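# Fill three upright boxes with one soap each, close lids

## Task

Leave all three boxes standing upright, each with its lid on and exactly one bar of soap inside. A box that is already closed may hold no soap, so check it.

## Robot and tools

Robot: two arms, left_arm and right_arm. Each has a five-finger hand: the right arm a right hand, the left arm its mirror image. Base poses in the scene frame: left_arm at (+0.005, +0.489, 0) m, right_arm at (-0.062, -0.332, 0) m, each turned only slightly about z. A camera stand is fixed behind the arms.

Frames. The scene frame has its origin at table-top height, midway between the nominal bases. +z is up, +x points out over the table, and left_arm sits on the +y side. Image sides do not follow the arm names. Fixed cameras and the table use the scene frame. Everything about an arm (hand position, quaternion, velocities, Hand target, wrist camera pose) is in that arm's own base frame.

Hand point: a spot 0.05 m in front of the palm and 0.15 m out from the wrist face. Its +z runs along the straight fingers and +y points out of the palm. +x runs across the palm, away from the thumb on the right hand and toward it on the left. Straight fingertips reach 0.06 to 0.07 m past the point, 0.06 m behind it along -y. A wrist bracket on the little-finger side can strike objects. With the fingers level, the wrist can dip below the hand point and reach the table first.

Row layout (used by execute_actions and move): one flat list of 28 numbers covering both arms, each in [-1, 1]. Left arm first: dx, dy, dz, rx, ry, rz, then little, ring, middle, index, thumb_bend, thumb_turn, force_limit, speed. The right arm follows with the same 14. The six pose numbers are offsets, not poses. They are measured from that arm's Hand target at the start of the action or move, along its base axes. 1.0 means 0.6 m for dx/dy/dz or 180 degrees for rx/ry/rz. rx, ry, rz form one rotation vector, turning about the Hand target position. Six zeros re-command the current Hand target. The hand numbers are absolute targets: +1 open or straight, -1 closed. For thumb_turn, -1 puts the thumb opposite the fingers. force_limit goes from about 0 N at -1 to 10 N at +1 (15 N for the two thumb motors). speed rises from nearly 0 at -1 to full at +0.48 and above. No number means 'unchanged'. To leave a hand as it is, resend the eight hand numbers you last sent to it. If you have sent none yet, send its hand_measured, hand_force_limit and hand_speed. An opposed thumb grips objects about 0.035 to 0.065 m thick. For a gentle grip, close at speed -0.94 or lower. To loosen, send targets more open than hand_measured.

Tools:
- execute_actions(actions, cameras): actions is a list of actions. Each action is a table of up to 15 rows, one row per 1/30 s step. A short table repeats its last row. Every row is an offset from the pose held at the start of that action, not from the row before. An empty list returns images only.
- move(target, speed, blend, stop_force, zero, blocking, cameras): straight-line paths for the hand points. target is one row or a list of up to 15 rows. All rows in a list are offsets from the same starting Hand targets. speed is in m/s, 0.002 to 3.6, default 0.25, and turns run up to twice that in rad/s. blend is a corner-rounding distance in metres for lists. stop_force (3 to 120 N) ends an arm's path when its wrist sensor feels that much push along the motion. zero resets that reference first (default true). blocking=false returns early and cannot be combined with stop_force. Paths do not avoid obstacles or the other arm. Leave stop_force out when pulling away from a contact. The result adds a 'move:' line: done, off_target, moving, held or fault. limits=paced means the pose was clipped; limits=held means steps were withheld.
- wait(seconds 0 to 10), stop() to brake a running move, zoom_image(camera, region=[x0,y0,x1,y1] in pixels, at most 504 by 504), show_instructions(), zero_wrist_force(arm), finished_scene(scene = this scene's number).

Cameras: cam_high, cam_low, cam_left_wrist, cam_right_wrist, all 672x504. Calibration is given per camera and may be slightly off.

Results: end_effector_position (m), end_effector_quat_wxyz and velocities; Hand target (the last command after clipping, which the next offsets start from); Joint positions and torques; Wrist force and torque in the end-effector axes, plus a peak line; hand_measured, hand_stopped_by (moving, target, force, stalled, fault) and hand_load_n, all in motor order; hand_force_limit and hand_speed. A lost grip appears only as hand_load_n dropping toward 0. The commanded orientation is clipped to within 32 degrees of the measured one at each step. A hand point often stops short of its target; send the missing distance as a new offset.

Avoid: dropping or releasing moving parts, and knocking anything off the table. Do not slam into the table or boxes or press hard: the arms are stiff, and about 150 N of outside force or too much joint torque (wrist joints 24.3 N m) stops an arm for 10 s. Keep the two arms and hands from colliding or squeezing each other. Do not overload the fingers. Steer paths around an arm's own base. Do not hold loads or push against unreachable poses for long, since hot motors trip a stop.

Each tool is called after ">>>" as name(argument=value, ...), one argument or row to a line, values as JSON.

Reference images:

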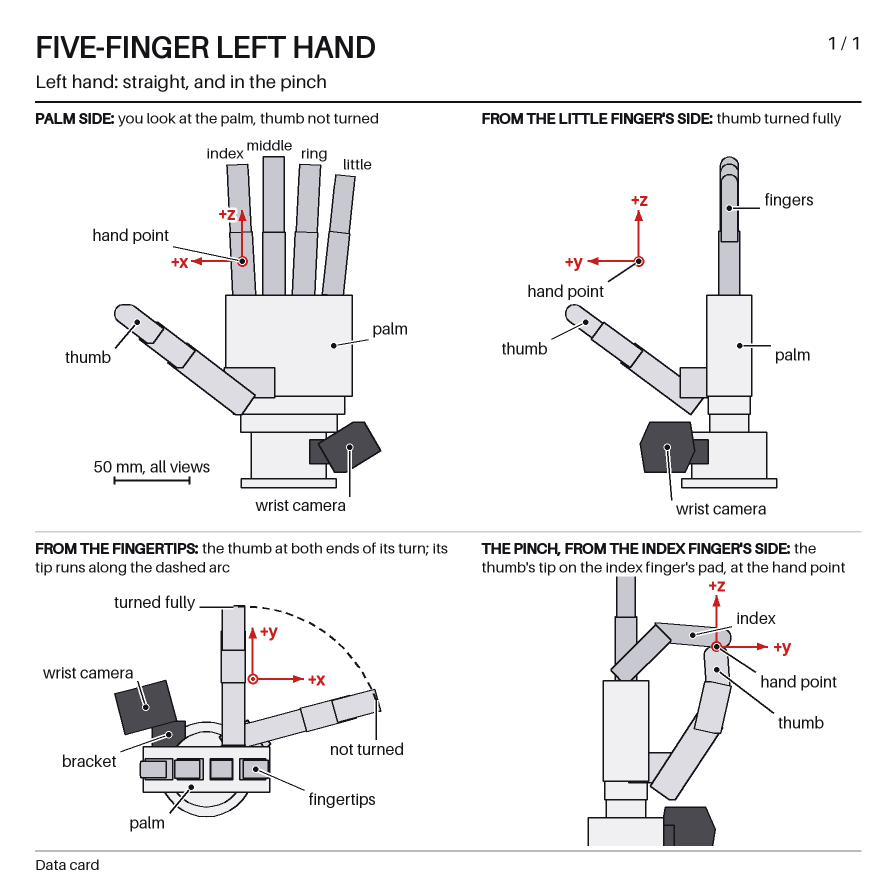

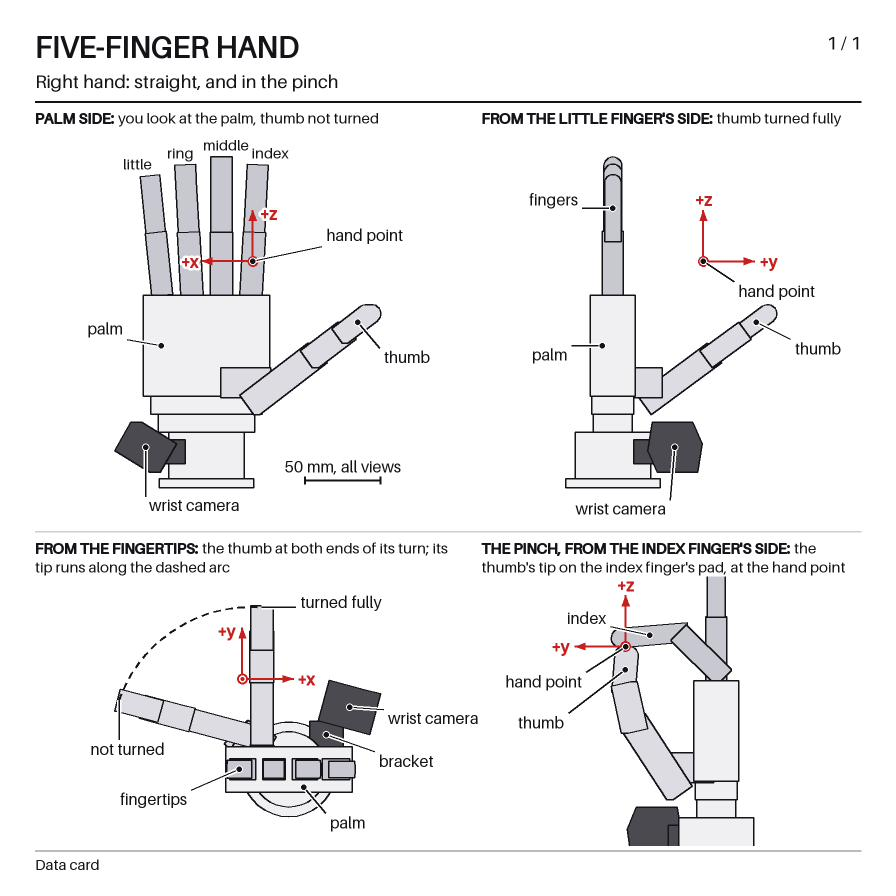

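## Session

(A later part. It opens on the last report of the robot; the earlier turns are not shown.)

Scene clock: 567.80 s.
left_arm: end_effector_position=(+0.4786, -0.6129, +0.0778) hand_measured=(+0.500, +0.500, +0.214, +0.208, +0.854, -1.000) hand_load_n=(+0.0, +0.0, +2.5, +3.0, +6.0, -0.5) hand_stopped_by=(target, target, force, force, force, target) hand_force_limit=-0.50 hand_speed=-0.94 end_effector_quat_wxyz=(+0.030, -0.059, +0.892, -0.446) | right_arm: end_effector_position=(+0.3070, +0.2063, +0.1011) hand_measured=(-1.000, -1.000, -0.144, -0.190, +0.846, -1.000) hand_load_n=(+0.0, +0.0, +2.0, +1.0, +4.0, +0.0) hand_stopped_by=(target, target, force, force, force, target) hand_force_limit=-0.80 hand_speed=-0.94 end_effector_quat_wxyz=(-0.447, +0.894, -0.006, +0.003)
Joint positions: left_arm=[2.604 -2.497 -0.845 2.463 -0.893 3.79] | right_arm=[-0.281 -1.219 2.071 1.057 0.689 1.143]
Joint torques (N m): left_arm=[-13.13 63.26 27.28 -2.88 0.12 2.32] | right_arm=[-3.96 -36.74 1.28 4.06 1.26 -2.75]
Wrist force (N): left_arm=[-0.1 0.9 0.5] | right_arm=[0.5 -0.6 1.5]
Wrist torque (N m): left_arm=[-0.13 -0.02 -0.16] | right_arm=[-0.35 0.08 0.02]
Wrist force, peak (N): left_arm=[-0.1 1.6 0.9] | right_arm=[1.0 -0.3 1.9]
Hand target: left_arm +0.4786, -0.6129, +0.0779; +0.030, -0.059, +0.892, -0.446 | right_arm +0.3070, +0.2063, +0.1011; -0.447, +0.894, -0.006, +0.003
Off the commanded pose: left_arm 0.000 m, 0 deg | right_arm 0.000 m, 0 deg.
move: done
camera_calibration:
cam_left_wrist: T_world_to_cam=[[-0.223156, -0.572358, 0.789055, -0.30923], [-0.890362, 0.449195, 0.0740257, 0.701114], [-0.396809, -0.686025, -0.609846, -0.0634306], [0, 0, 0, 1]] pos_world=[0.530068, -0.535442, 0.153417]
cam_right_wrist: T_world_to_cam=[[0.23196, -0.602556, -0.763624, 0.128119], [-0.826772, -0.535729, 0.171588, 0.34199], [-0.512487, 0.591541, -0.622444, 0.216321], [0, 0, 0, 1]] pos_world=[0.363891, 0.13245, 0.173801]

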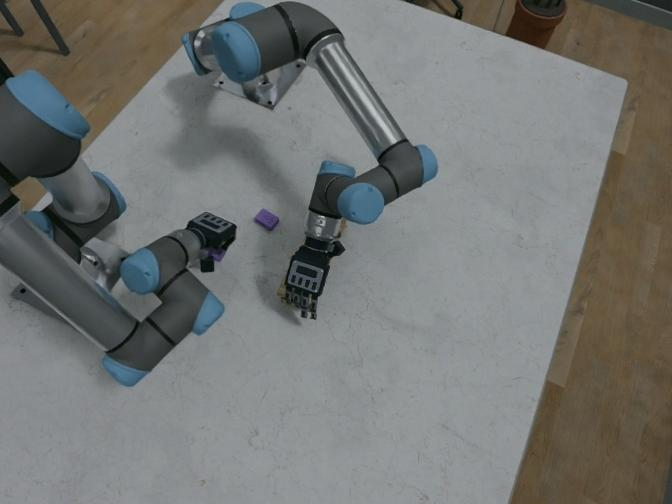

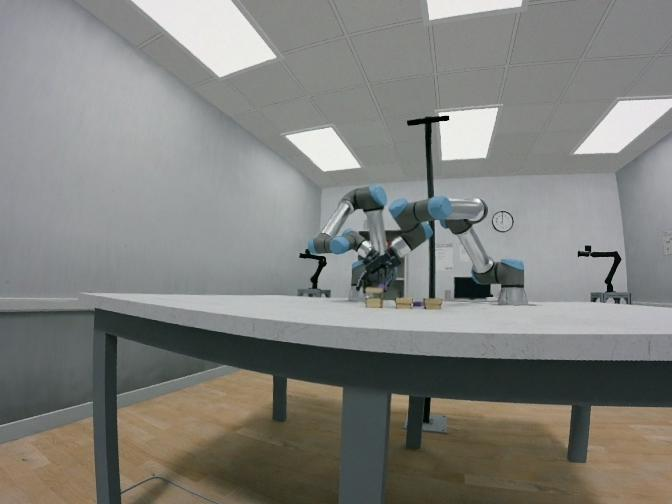

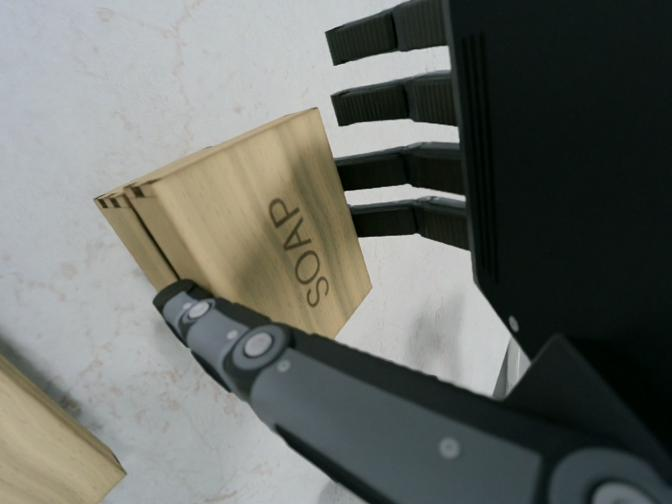

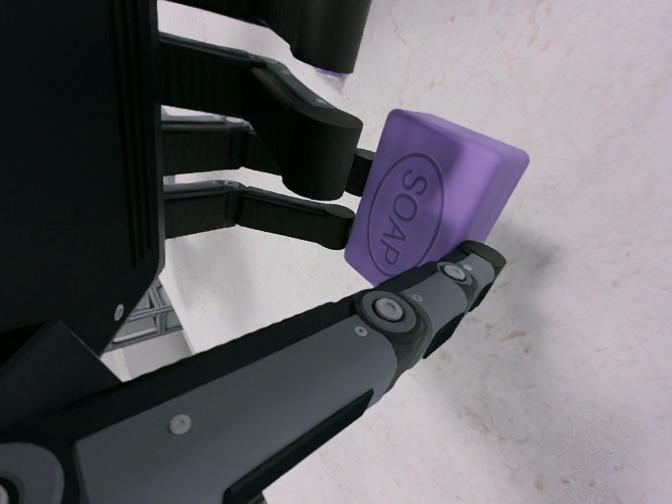

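>>> move(
  target=[
    [0,0,0.08,0,0,0,0.5,0.5,0.1,0.1,0.5,-1,-0.5,-0.94,0,0,0.0315,0,0,0,-1,-1,-0.4,-0.4,0.6,-1,-0.8,-0.94],
    [0,0.4048,0.3,0,0,0,0.5,0.5,0.1,0.1,0.5,-1,-0.5,-0.94,0.1742,0.004,0.0315,0,0,0.0294,-1,-1,-0.4,-0.4,0.6,-1,-0.8,-0.94],
    [0,0.4048,0.3,0,0,0,0.5,0.5,0.1,0.1,0.5,-1,-0.5,-0.94,0.2742,0.004,0.0315,0,0,0.0294,-1,-1,-0.4,-0.4,0.6,-1,-0.8,-0.94],
  ],
  blend=[0.03,0.02,0],
  speed=0.15,
  cameras=["all"],
)

>>> zoom_image(
  camera="cam_high",
  region=[240, 160, 400, 320],
)

>>> zoom_image(
  camera="cam_right_wrist",
  region=[432, 0, 672, 240],
)

Scene clock: 589.40 s.
left_arm: end_effector_position=(+0.4786, -0.3700, +0.2579) hand_measured=(+0.500, +0.500, +0.214, +0.208, +0.854, -1.000) hand_load_n=(+0.0, +0.0, +3.0, +2.0, +6.0, -0.5) hand_stopped_by=(target, target, force, force, force, target) hand_force_limit=-0.50 hand_speed=-0.94 end_effector_quat_wxyz=(+0.030, -0.059, +0.892, -0.446) | right_arm: end_effector_position=(+0.4715, +0.2087, +0.1200) hand_measured=(-1.000, -1.000, -0.144, -0.190, +0.846, -1.000) hand_load_n=(+0.0, +0.0, +2.0, +1.0, +3.5, +0.0) hand_stopped_by=(target, target, force, force, force, target) hand_force_limit=-0.80 hand_speed=-0.94 end_effector_quat_wxyz=(-0.447, +0.894, +0.035, -0.017)
Joint positions: left_arm=[3.002 -2.101 -1.142 2.016 -0.691 4.278] | right_arm=[-0.169 -0.904 1.467 1.323 0.683 1.173]
Joint torques (N m): left_arm=[15.93 50.44 7.46 -3.79 2.96 2.58] | right_arm=[8.7 -33.66 -23.06 4.46 1.24 2.06]
Wrist force (N): left_arm=[0.3 1.2 0.3] | right_arm=[0.6 -0.1 1.6]
Wrist torque (N m): left_arm=[-0.04 -0.12 -0.23] | right_arm=[-0.28 0.06 -0.05]
Wrist force, peak (N): left_arm=[0.3 1.8 1.3] | right_arm=[1.5 0.0 1.6]
Hand target: left_arm +0.4786, -0.3700, +0.2579; +0.030, -0.059, +0.892, -0.446 | right_arm +0.4715, +0.2087, +0.1200; -0.447, +0.894, +0.035, -0.017
Off the commanded pose: left_arm 0.000 m, 0 deg | right_arm 0.000 m, 0 deg.
move: done; blend cut to 0.024 m at target 1
camera_calibration:
cam_left_wrist: T_world_to_cam=[[-0.223279, -0.572297, 0.789064, -0.312235], [-0.890331, 0.449274, 0.0739181, 0.578715], [-0.396809, -0.686024, -0.609847, 0.213039], [0, 0, 0, 1]] pos_world=[0.530068, -0.292543, 0.333517]
cam_right_wrist: T_world_to_cam=[[0.286507, -0.578478, -0.763726, 0.0751031], [-0.773851, -0.609704, 0.17151, 0.466527], [-0.564862, 0.541871, -0.62234, 0.346044], [0, 0, 0, 1]] pos_world=[0.534972, 0.140378, 0.192701]

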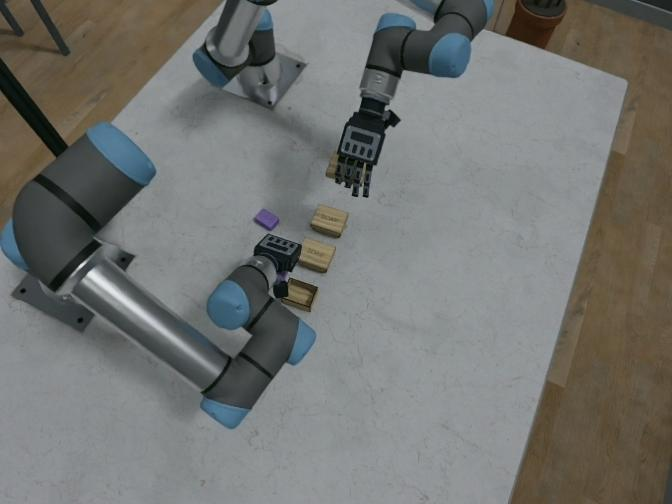

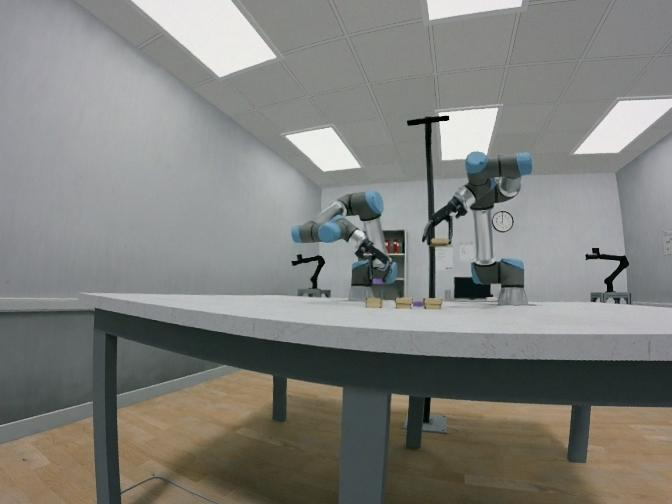

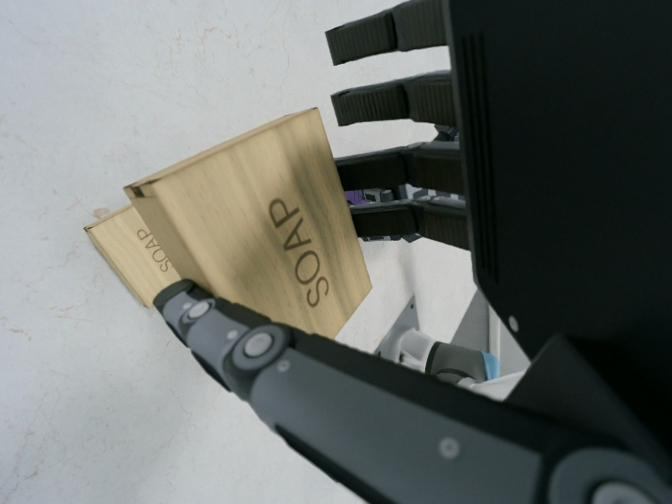

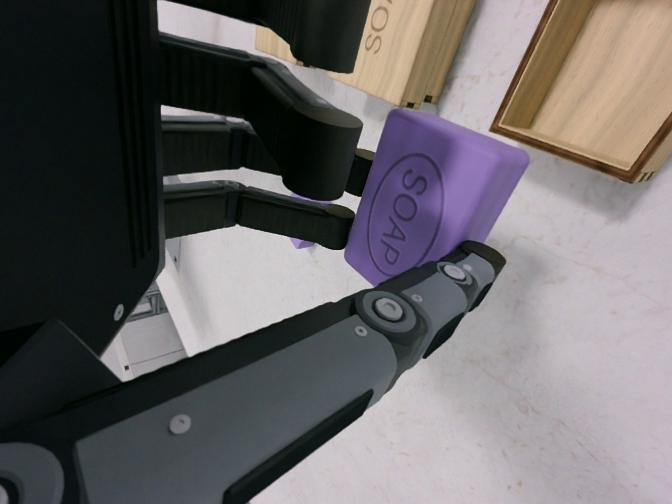

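Scaled by 3.150 from the camera's 672x504 image, which has a finer 960x720 frame.

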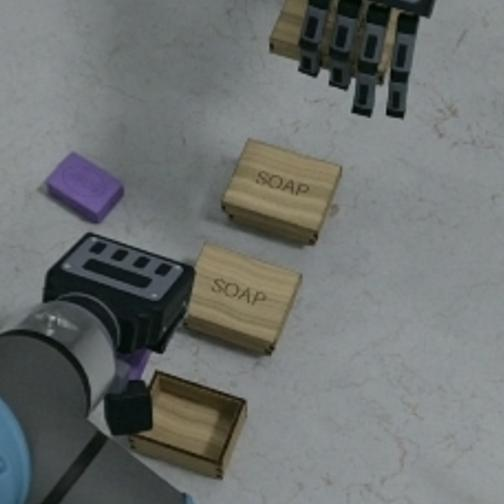

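Scaled by 2.100 from the camera's 672x504 image, which has a finer 960x720 frame.

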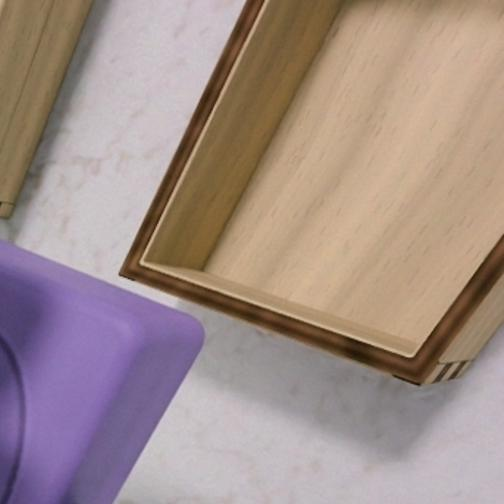

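>>> move(
  target=[
    [0,0,0,0,0,0,0.5,0.5,0.1,0.1,0.5,-1,-0.5,-0.94,0.1012,-0.0007,0,0,0,0.0044,-1,-1,-0.4,-0.4,0.6,-1,-0.8,-0.94],
    [0,0,0,0,0,0,0.5,0.5,0.1,0.1,0.5,-1,-0.5,-0.94,0.1012,-0.0007,-0.0583,0,0,0.0044,-1,-1,-0.4,-0.4,0.6,-1,-0.8,-0.94],
  ],
  blend=[0.01,0],
  speed=0.1,
  cameras=["all"],
)

>>> zoom_image(
  camera="cam_low",
  region=[355, 270, 395, 310],
)

>>> zoom_image(
  camera="cam_right_wrist",
  region=[372, 0, 612, 240],
)

Scene clock: 625.17 s.
left_arm: end_effector_position=(+0.4786, -0.3700, +0.2579) hand_measured=(+0.500, +0.500, +0.214, +0.208, +0.854, -1.000) hand_load_n=(+0.0, +0.0, +3.0, +2.5, +6.0, +0.0) hand_stopped_by=(target, target, force, force, force, target) hand_force_limit=-0.50 hand_speed=-0.94 end_effector_quat_wxyz=(+0.030, -0.059, +0.892, -0.446) | right_arm: end_effector_position=(+0.5322, +0.2083, +0.0851) hand_measured=(-1.000, -1.000, -0.144, -0.190, +0.846, -1.000) hand_load_n=(+0.0, +0.5, +2.0, +1.0, +3.5, +0.5) hand_stopped_by=(target, target, force, force, force, target) hand_force_limit=-0.80 hand_speed=-0.94 end_effector_quat_wxyz=(-0.447, +0.893, +0.041, -0.020)
Joint positions: left_arm=[3.002 -2.101 -1.142 2.016 -0.691 4.278] | right_arm=[-0.149 -0.727 1.239 1.368 0.681 1.181]
Joint torques (N m): left_arm=[15.03 50.59 8.09 -3.76 3 2.45] | right_arm=[9.22 -39.56 -1.9 1.16 0.51 1.99]
Wrist force (N): left_arm=[0.4 1.3 0.6] | right_arm=[0.6 0.0 1.7]
Wrist torque (N m): left_arm=[-0.04 -0.12 -0.23] | right_arm=[-0.27 0.05 -0.04]
Wrist force, peak (N): left_arm=[0.3 1.6 0.3] | right_arm=[0.8 0.5 2.1]
Hand target: left_arm +0.4786, -0.3700, +0.2579; +0.030, -0.059, +0.892, -0.446 | right_arm +0.5322, +0.2083, +0.0850; -0.447, +0.893, +0.041, -0.021
Off the commanded pose: left_arm 0.000 m, 0 deg | right_arm 0.000 m, 0 deg.
move: done
camera_calibration:
cam_left_wrist: T_world_to_cam=[[-0.223279, -0.572297, 0.789064, -0.312235], [-0.890331, 0.449274, 0.0739181, 0.578715], [-0.396809, -0.686024, -0.609847, 0.213039], [0, 0, 0, 1]] pos_world=[0.530068, -0.292543, 0.333517]
cam_right_wrist: T_world_to_cam=[[0.294619, -0.574509, -0.763636, 0.0256595], [-0.765283, -0.620424, 0.171511, 0.516971], [-0.572312, 0.533867, -0.622451, 0.364484], [0, 0, 0, 1]] pos_world=[0.596667, 0.140897, 0.157801]

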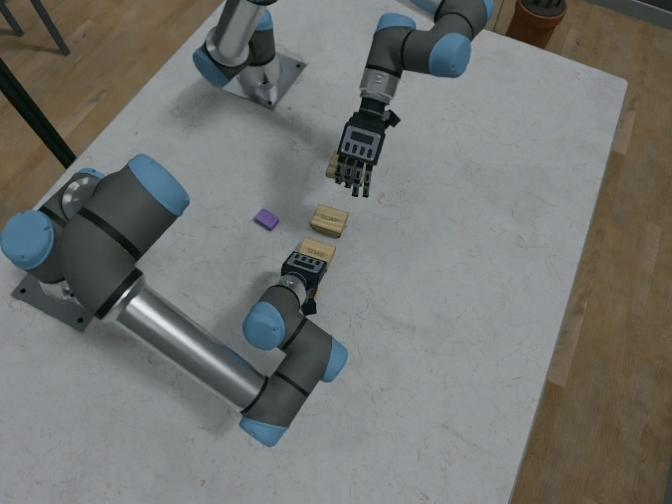

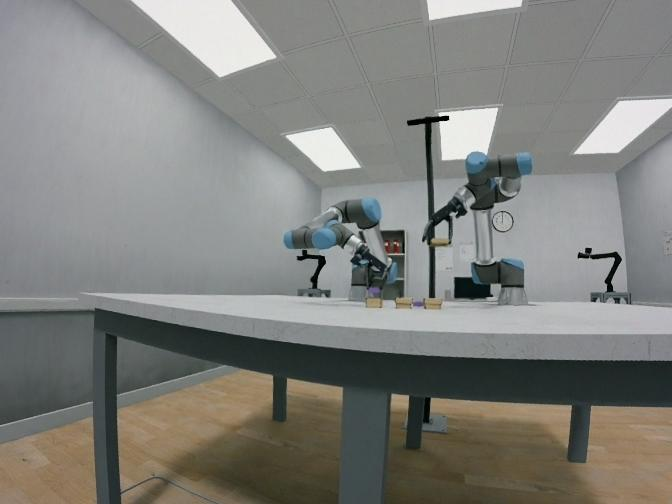

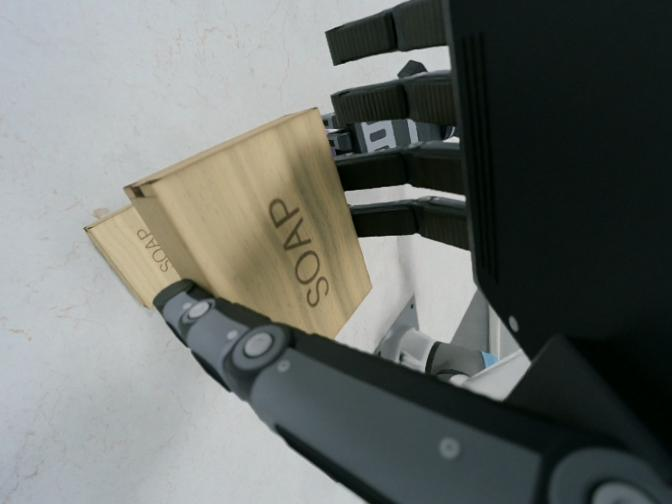

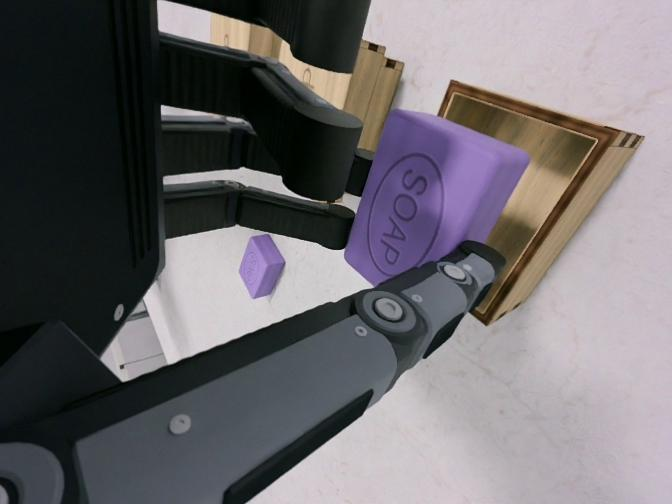

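Scaled by 12.600 from the camera's 672x504 image, which has a finer 960x720 frame.

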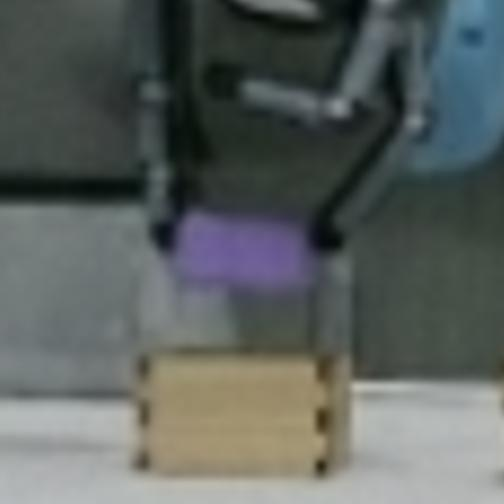

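Scaled by 2.100 from the camera's 672x504 image, which has a finer 960x720 frame.

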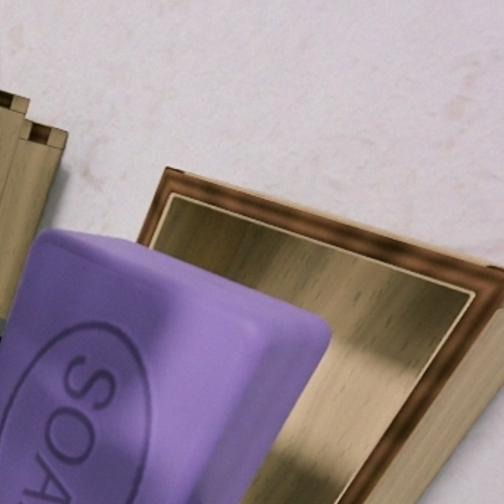

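>>> move(
  target=[0,0,0,0,0,0,0.5,0.5,0.1,0.1,0.5,-1,-0.5,-0.94,0,0,-0.0492,0,0,0,-1,-1,-0.4,-0.4,0.6,-1,-0.8,-0.94],
  speed=0.04,
  stop_force=5,
  cameras=["cam_low","cam_right_wrist"],
)

>>> zoom_image(
  camera="cam_low",
  region=[355, 270, 395, 310],
)

Scene clock: 644.80 s.
left_arm: end_effector_position=(+0.4786, -0.3700, +0.2579) hand_measured=(+0.500, +0.500, +0.214, +0.208, +0.854, -1.000) hand_load_n=(+0.0, -0.5, +3.0, +2.5, +5.5, -0.5) hand_stopped_by=(target, target, force, force, force, target) hand_force_limit=-0.50 hand_speed=-0.94 end_effector_quat_wxyz=(+0.030, -0.059, +0.892, -0.446) | right_arm: end_effector_position=(+0.5322, +0.2083, +0.0555) hand_measured=(-1.000, -1.000, -0.144, -0.190, +0.846, -1.000) hand_load_n=(+0.0, +0.0, +2.0, +1.0, +4.0, +0.0) hand_stopped_by=(target, target, force, force, force, target) hand_force_limit=-0.80 hand_speed=-0.94 end_effector_quat_wxyz=(-0.447, +0.893, +0.041, -0.020)
Joint positions: left_arm=[3.002 -2.101 -1.142 2.016 -0.691 4.278] | right_arm=[-0.149 -0.69 1.253 1.316 0.681 1.181]
Joint torques (N m): left_arm=[15.41 50.42 7.51 -3.75 2.97 2.51] | right_arm=[4.51 -39.5 -2.2 1.34 -1.34 -0.2]
Wrist force (N): left_arm=[0.3 1.4 0.6] | right_arm=[0.5 -0.1 1.6]
Wrist torque (N m): left_arm=[-0.04 -0.11 -0.23] | right_arm=[-0.28 0.07 -0.04]
Wrist force, peak (N): left_arm=[0.4 1.5 0.5] | right_arm=[0.7 0.0 2.0]
Hand target: left_arm +0.4786, -0.3700, +0.2579; +0.030, -0.059, +0.892, -0.446 | right_arm +0.5322, +0.2083, +0.0555; -0.447, +0.893, +0.041, -0.021
Off the commanded pose: left_arm 0.000 m, 0 deg | right_arm 0.000 m, 0 deg.
move: done
camera_calibration:
cam_right_wrist: T_world_to_cam=[[0.29452, -0.574532, -0.763657, 0.00312114], [-0.765344, -0.620341, 0.171539, 0.522069], [-0.572282, 0.533939, -0.622417, 0.346026], [0, 0, 0, 1]] pos_world=[0.596668, 0.140897, 0.128201]
Images, in order (width x height): cam_low 672x504, cam_right_wrist 672x504.

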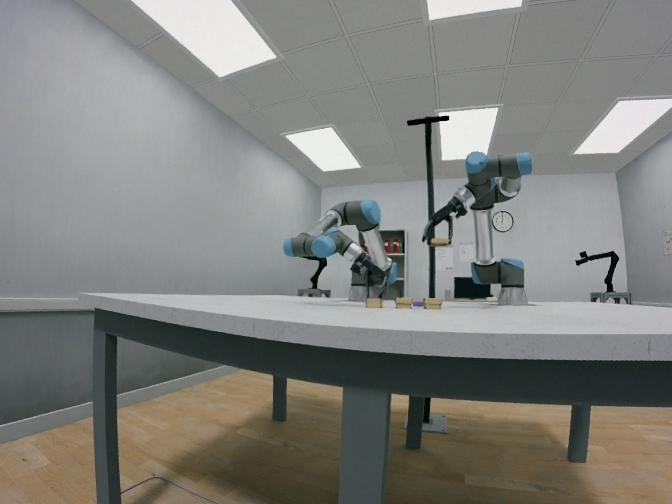

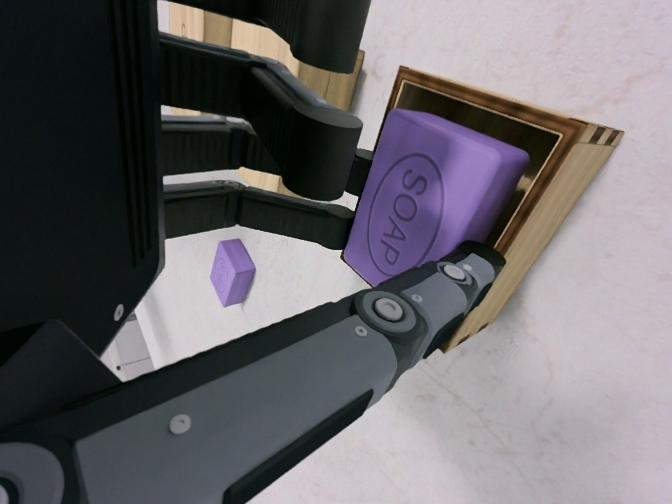

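Scaled by 12.600 from the camera's 672x504 image, which has a finer 960x720 frame.

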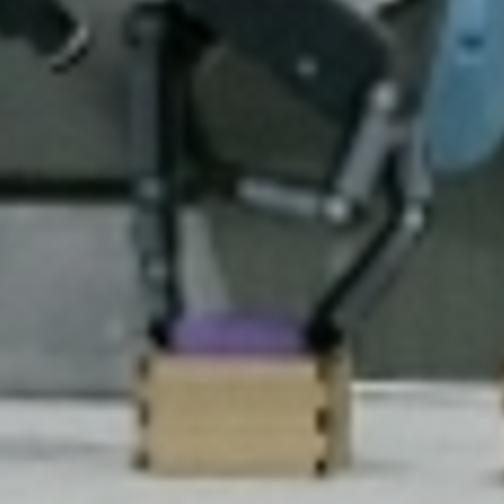

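>>> move(
  target=[
    [0,0,0,0,0,0,0.5,0.5,0.1,0.1,0.5,-1,-0.5,-0.94,0,0,0,0,0,0,-1,-1,-0.4,-0.4,1,-1,-0.8,-0.3],
    [0,0,0,0,0,0,0.5,0.5,0.1,0.1,0.5,-1,-0.5,-0.94,0,0,0.15,0,0,0,-1,-1,-0.4,-0.4,1,-1,-0.8,-0.3],
  ],
  speed=0.1,
  cameras=["cam_low","cam_right_wrist","cam_high"],
)

>>> zoom_image(
  camera="cam_low",
  region=[355, 270, 395, 310],
)

>>> zoom_image(
  camera="cam_right_wrist",
  region=[350, 50, 590, 290],
)

Scene clock: 660.73 s.
left_arm: end_effector_position=(+0.4786, -0.3700, +0.2579) hand_measured=(+0.500, +0.500, +0.214, +0.208, +0.854, -1.000) hand_load_n=(+0.5, +0.0, +3.0, +2.5, +6.0, -0.5) hand_stopped_by=(target, target, force, force, force, target) hand_force_limit=-0.50 hand_speed=-0.94 end_effector_quat_wxyz=(+0.030, -0.059, +0.892, -0.446) | right_arm: end_effector_position=(+0.5322, +0.2083, +0.1454) hand_measured=(-1.000, -1.000, -0.144, -0.190, +1.000, -1.000) hand_load_n=(+0.0, +0.0, +0.0, +0.0, +0.0, +0.0) hand_stopped_by=(target, target, force, force, target, target) hand_force_limit=-0.80 hand_speed=-0.30 end_effector_quat_wxyz=(-0.447, +0.893, +0.041, -0.020)
Joint positions: left_arm=[3.002 -2.101 -1.142 2.016 -0.691 4.278] | right_arm=[-0.149 -0.794 1.192 1.481 0.681 1.181]
Joint torques (N m): left_arm=[14.7 49.89 8.09 -3.79 2.93 2.5] | right_arm=[-5.4 -58.56 -27.88 4.08 0.56 -2.85]
Wrist force (N): left_arm=[0.4 1.2 0.4] | right_arm=[0.6 -0.3 1.1]
Wrist torque (N m): left_arm=[-0.04 -0.12 -0.23] | right_arm=[-0.25 0.08 -0.03]
Wrist force, peak (N): left_arm=[0.4 1.5 0.3] | right_arm=[0.7 -0.2 1.9]
Hand target: left_arm +0.4786, -0.3700, +0.2579; +0.030, -0.059, +0.892, -0.446 | right_arm +0.5322, +0.2083, +0.1455; -0.447, +0.893, +0.041, -0.021
Off the commanded pose: left_arm 0.000 m, 0 deg | right_arm 0.000 m, 0 deg.
move: done
camera_calibration:
cam_right_wrist: T_world_to_cam=[[0.294476, -0.574491, -0.763704, 0.0718044], [-0.765335, -0.62035, 0.171549, 0.50664], [-0.572317, 0.533972, -0.622356, 0.401985], [0, 0, 0, 1]] pos_world=[0.596668, 0.140897, 0.218101]
Images, in order (width x height): cam_high 672x504, cam_low 672x504, cam_right_wrist 672x504.

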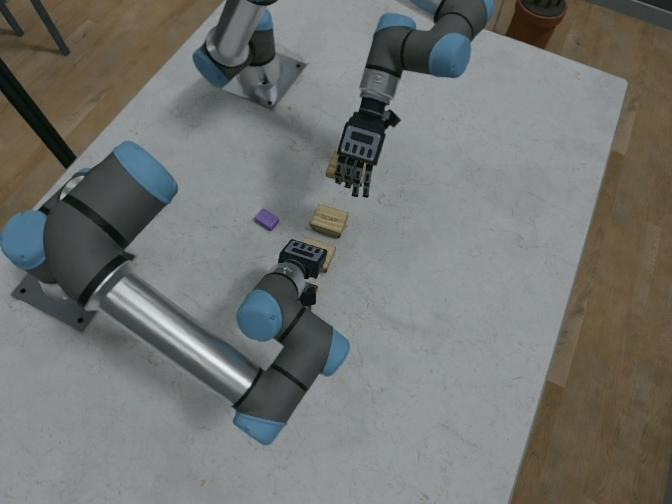

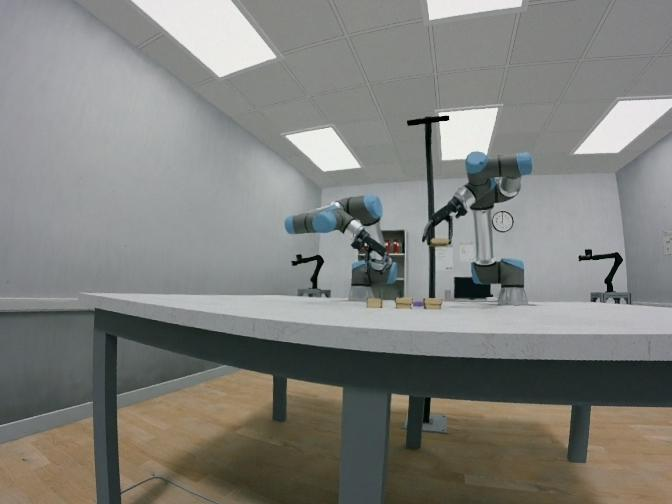

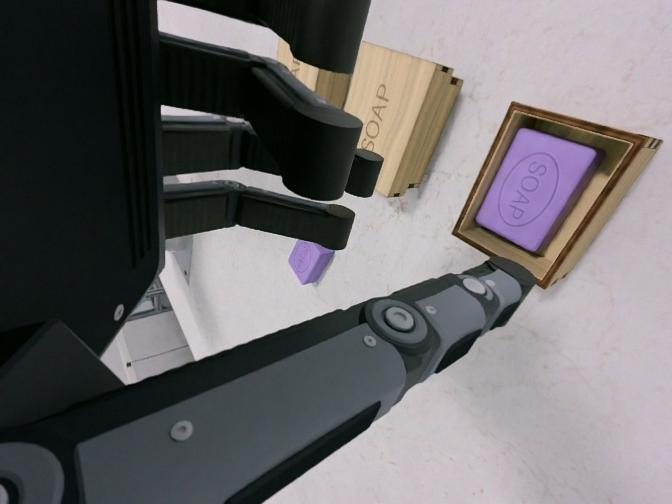

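Scaled by 12.600 from the camera's 672x504 image, which has a finer 960x720 frame.

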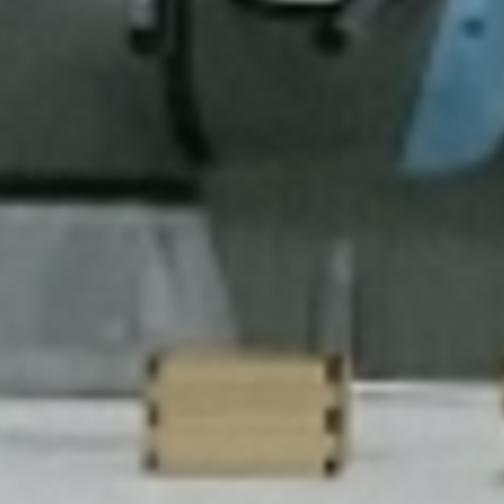

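Scaled by 2.100 from the camera's 672x504 image, which has a finer 960x720 frame.

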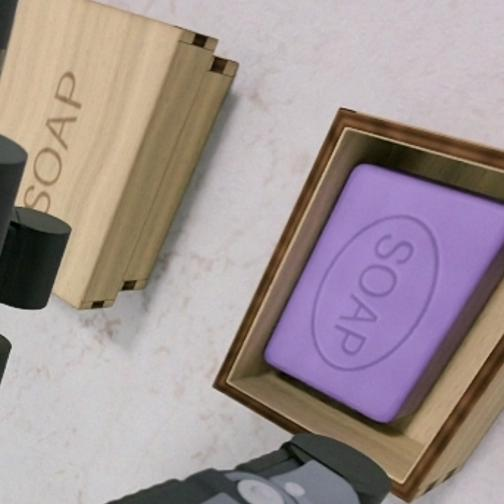

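>>> move(
  target=[
    [0,0,0,0,0,0,0.5,0.5,0.1,0.1,0.5,-1,-0.5,-0.94,-0.3,0,0.05,0,0,0,-1,-1,-0.4,-0.4,1,-1,-0.8,-0.3],
    [0,-0.4048,-0.3133,0,0,0,0.5,0.5,0.1,0.1,0.5,-1,-0.5,-0.94,-0.4,-0.03,0,0,0,0,-1,-1,-0.4,-0.4,1,-1,-0.8,-0.3],
  ],
  speed=[0.2,0.2],
  blend=[0.03,0],
  cameras=["all"],
)

>>> zoom_image(
  camera="cam_low",
  region=[355, 270, 395, 310],
)

>>> zoom_image(
  camera="cam_left_wrist",
  region=[80, 120, 240, 280],
)

Scene clock: 695.33 s.
left_arm: end_effector_position=(+0.4786, -0.6128, +0.0700) hand_measured=(+0.500, +0.500, +0.214, +0.208, +0.854, -1.000) hand_load_n=(+0.0, +0.0, +3.0, +2.5, +6.0, -0.5) hand_stopped_by=(target, target, force, force, force, target) hand_force_limit=-0.50 hand_speed=-0.94 end_effector_quat_wxyz=(+0.030, -0.059, +0.892, -0.446) | right_arm: end_effector_position=(+0.2922, +0.1903, +0.1455) hand_measured=(-1.000, -1.000, -0.144, -0.190, +1.000, -1.000) hand_load_n=(+0.0, +0.0, +0.5, +0.0, +0.0, +0.0) hand_stopped_by=(target, target, force, force, target, target) hand_force_limit=-0.80 hand_speed=-0.30 end_effector_quat_wxyz=(-0.447, +0.893, +0.041, -0.021)
Joint positions: left_arm=[2.604 -2.502 -0.856 2.479 -0.893 3.79] | right_arm=[-0.316 -1.287 2.058 1.286 0.746 0.946]
Joint torques (N m): left_arm=[-14.67 42.73 26.81 -3.05 -0.71 -2.6] | right_arm=[-5.35 -35.54 0.53 1.25 1.36 -3.04]
Wrist force (N): left_arm=[0.2 1.2 0.7] | right_arm=[0.6 -0.3 1.4]
Wrist torque (N m): left_arm=[-0.10 -0.07 -0.16] | right_arm=[-0.28 0.07 0.05]
Wrist force, peak (N): left_arm=[0.3 1.1 1.6] | right_arm=[1.5 -0.2 1.3]
Hand target: left_arm +0.4786, -0.6129, +0.0700; +0.030, -0.059, +0.892, -0.446 | right_arm +0.2922, +0.1903, +0.1455; -0.447, +0.893, +0.041, -0.021
Off the commanded pose: left_arm 0.000 m, 0 deg | right_arm 0.000 m, 0 deg.
move: done
camera_calibration:
cam_left_wrist: T_world_to_cam=[[-0.223279, -0.572297, 0.789064, -0.302901], [-0.890331, 0.449274, 0.0739181, 0.70174], [-0.396809, -0.686024, -0.609847, -0.0682478], [0, 0, 0, 1]] pos_world=[0.530068, -0.535443, 0.145517]
cam_right_wrist: T_world_to_cam=[[0.294461, -0.574579, -0.763643, 0.132217], [-0.765367, -0.620297, 0.171596, 0.311771], [-0.572281, 0.533939, -0.622417, 0.274307], [0, 0, 0, 1]] pos_world=[0.356668, 0.122897, 0.218201]

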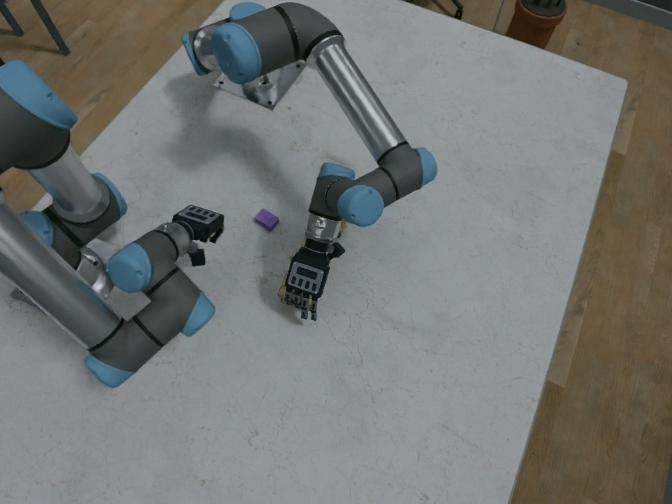

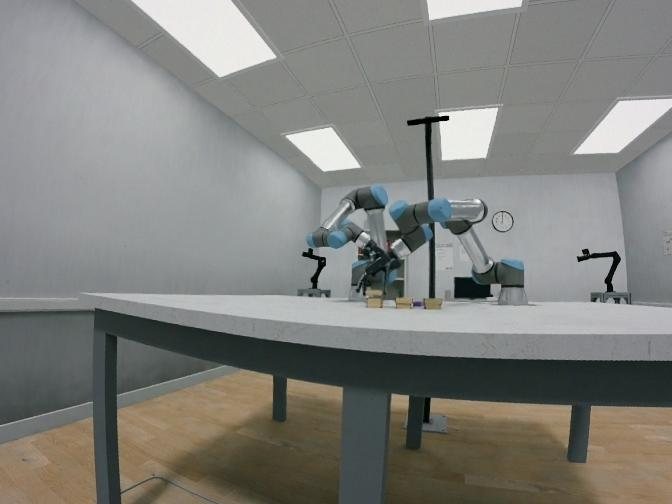

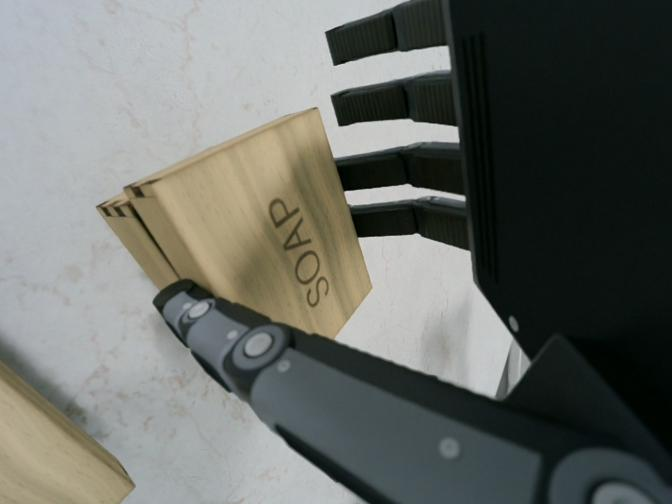

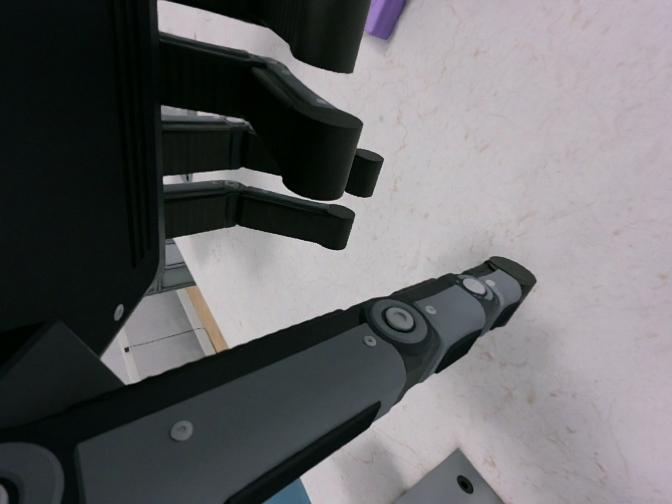

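Scaled by 12.600 from the camera's 672x504 image, which has a finer 960x720 frame.

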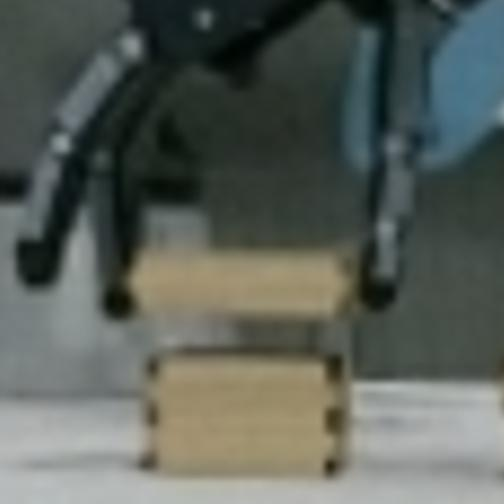

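Scaled by 3.150 from the camera's 672x504 image, which has a finer 960x720 frame.

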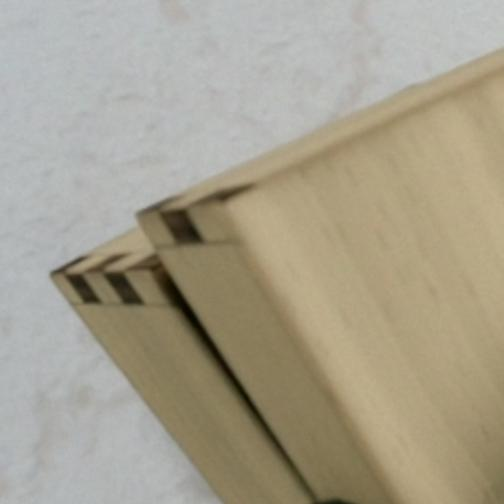

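>>> move(
  target=[-0.001,0.0005,0.0132,0,0,0.0139,0.5,0.5,0.1,0.1,0.5,-1,-0.5,-0.94,0,0,0,0,0,0,-1,-1,-0.4,-0.4,1,-1,-0.8,-0.3],
  speed=0.1,
  cameras=["cam_low","cam_left_wrist"],
)

>>> zoom_image(
  camera="cam_low",
  region=[355, 270, 395, 310],
)

>>> zoom_image(
  camera="cam_left_wrist",
  region=[80, 120, 240, 280],
)

Scene clock: 735.10 s.
left_arm: end_effector_position=(+0.4780, -0.6126, +0.0779) hand_measured=(+0.500, +0.500, +0.214, +0.208, +0.854, -1.000) hand_load_n=(+0.0, +0.0, +3.0, +2.5, +5.5, -0.5) hand_stopped_by=(target, target, force, force, force, target) hand_force_limit=-0.50 hand_speed=-0.94 end_effector_quat_wxyz=(+0.039, -0.078, +0.891, -0.446) | right_arm: end_effector_position=(+0.2922, +0.1903, +0.1455) hand_measured=(-1.000, -1.000, -0.144, -0.190, +1.000, -1.000) hand_load_n=(+0.0, +0.0, +0.0, +0.0, +0.0, +0.0) hand_stopped_by=(target, target, force, force, target, target) hand_force_limit=-0.80 hand_speed=-0.30 end_effector_quat_wxyz=(-0.447, +0.893, +0.041, -0.021)
Joint positions: left_arm=[2.598 -2.471 -0.888 2.509 -0.925 3.743] | right_arm=[-0.316 -1.287 2.058 1.286 0.746 0.946]
Joint torques (N m): left_arm=[-14.43 62.98 8.45 0.55 -0.7 -2.66] | right_arm=[-5.04 -35.81 0.84 1.28 1.38 -3.06]
Wrist force (N): left_arm=[0.1 1.0 0.6] | right_arm=[0.6 -0.7 1.3]
Wrist torque (N m): left_arm=[-0.13 -0.03 -0.17] | right_arm=[-0.32 0.08 0.03]
Wrist force, peak (N): left_arm=[0.0 1.3 0.8] | right_arm=[0.6 -0.9 1.4]
Hand target: left_arm +0.4780, -0.6126, +0.0779; +0.039, -0.078, +0.891, -0.446 | right_arm +0.2922, +0.1903, +0.1455; -0.447, +0.893, +0.041, -0.021
Off the commanded pose: left_arm 0.000 m, 0 deg | right_arm 0.000 m, 0 deg.
move: done
camera_calibration:
cam_left_wrist: T_world_to_cam=[[-0.198118, -0.58152, 0.78904, -0.326775], [-0.909001, 0.410163, 0.0740504, 0.685381], [-0.366697, -0.702567, -0.609863, -0.0880022], [0, 0, 0, 1]] pos_world=[0.526001, -0.532972, 0.153417]
Images, in order (width x height): cam_low 672x504, cam_left_wrist 672x504.

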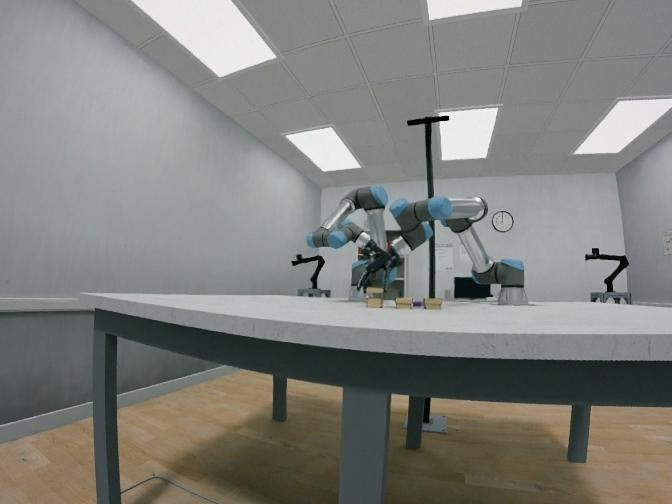

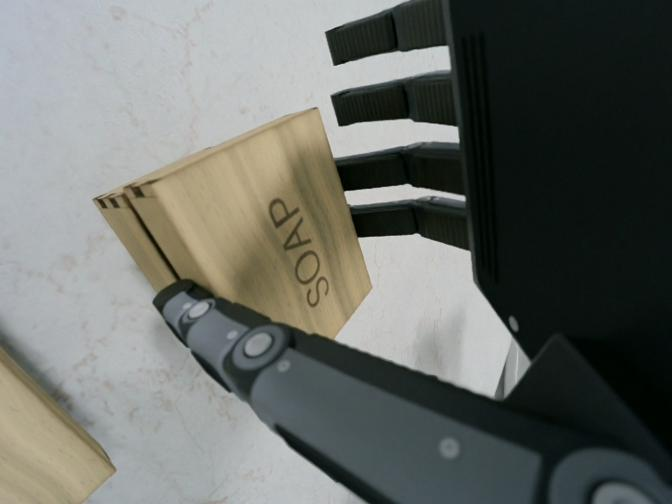

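Scaled by 12.600 from the camera's 672x504 image, which has a finer 960x720 frame.

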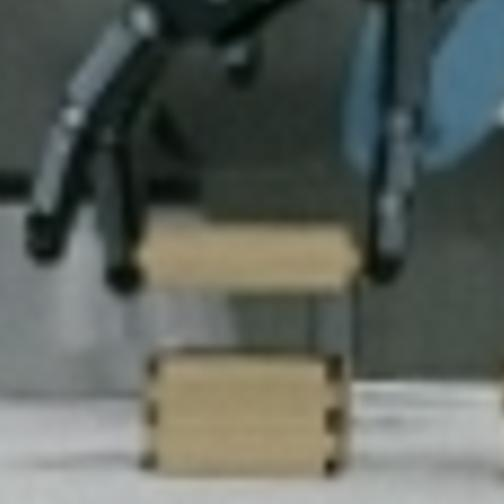

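Scaled by 3.150 from the camera's 672x504 image, which has a finer 960x720 frame.

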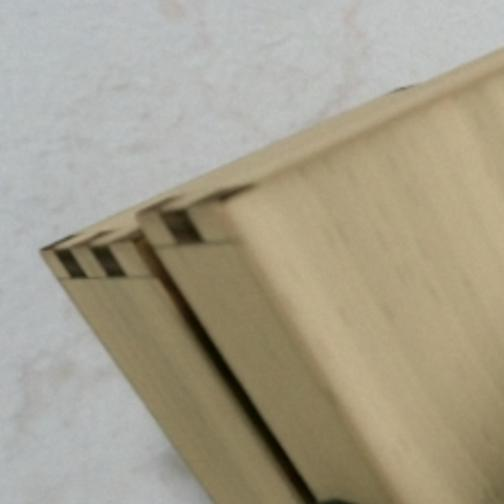

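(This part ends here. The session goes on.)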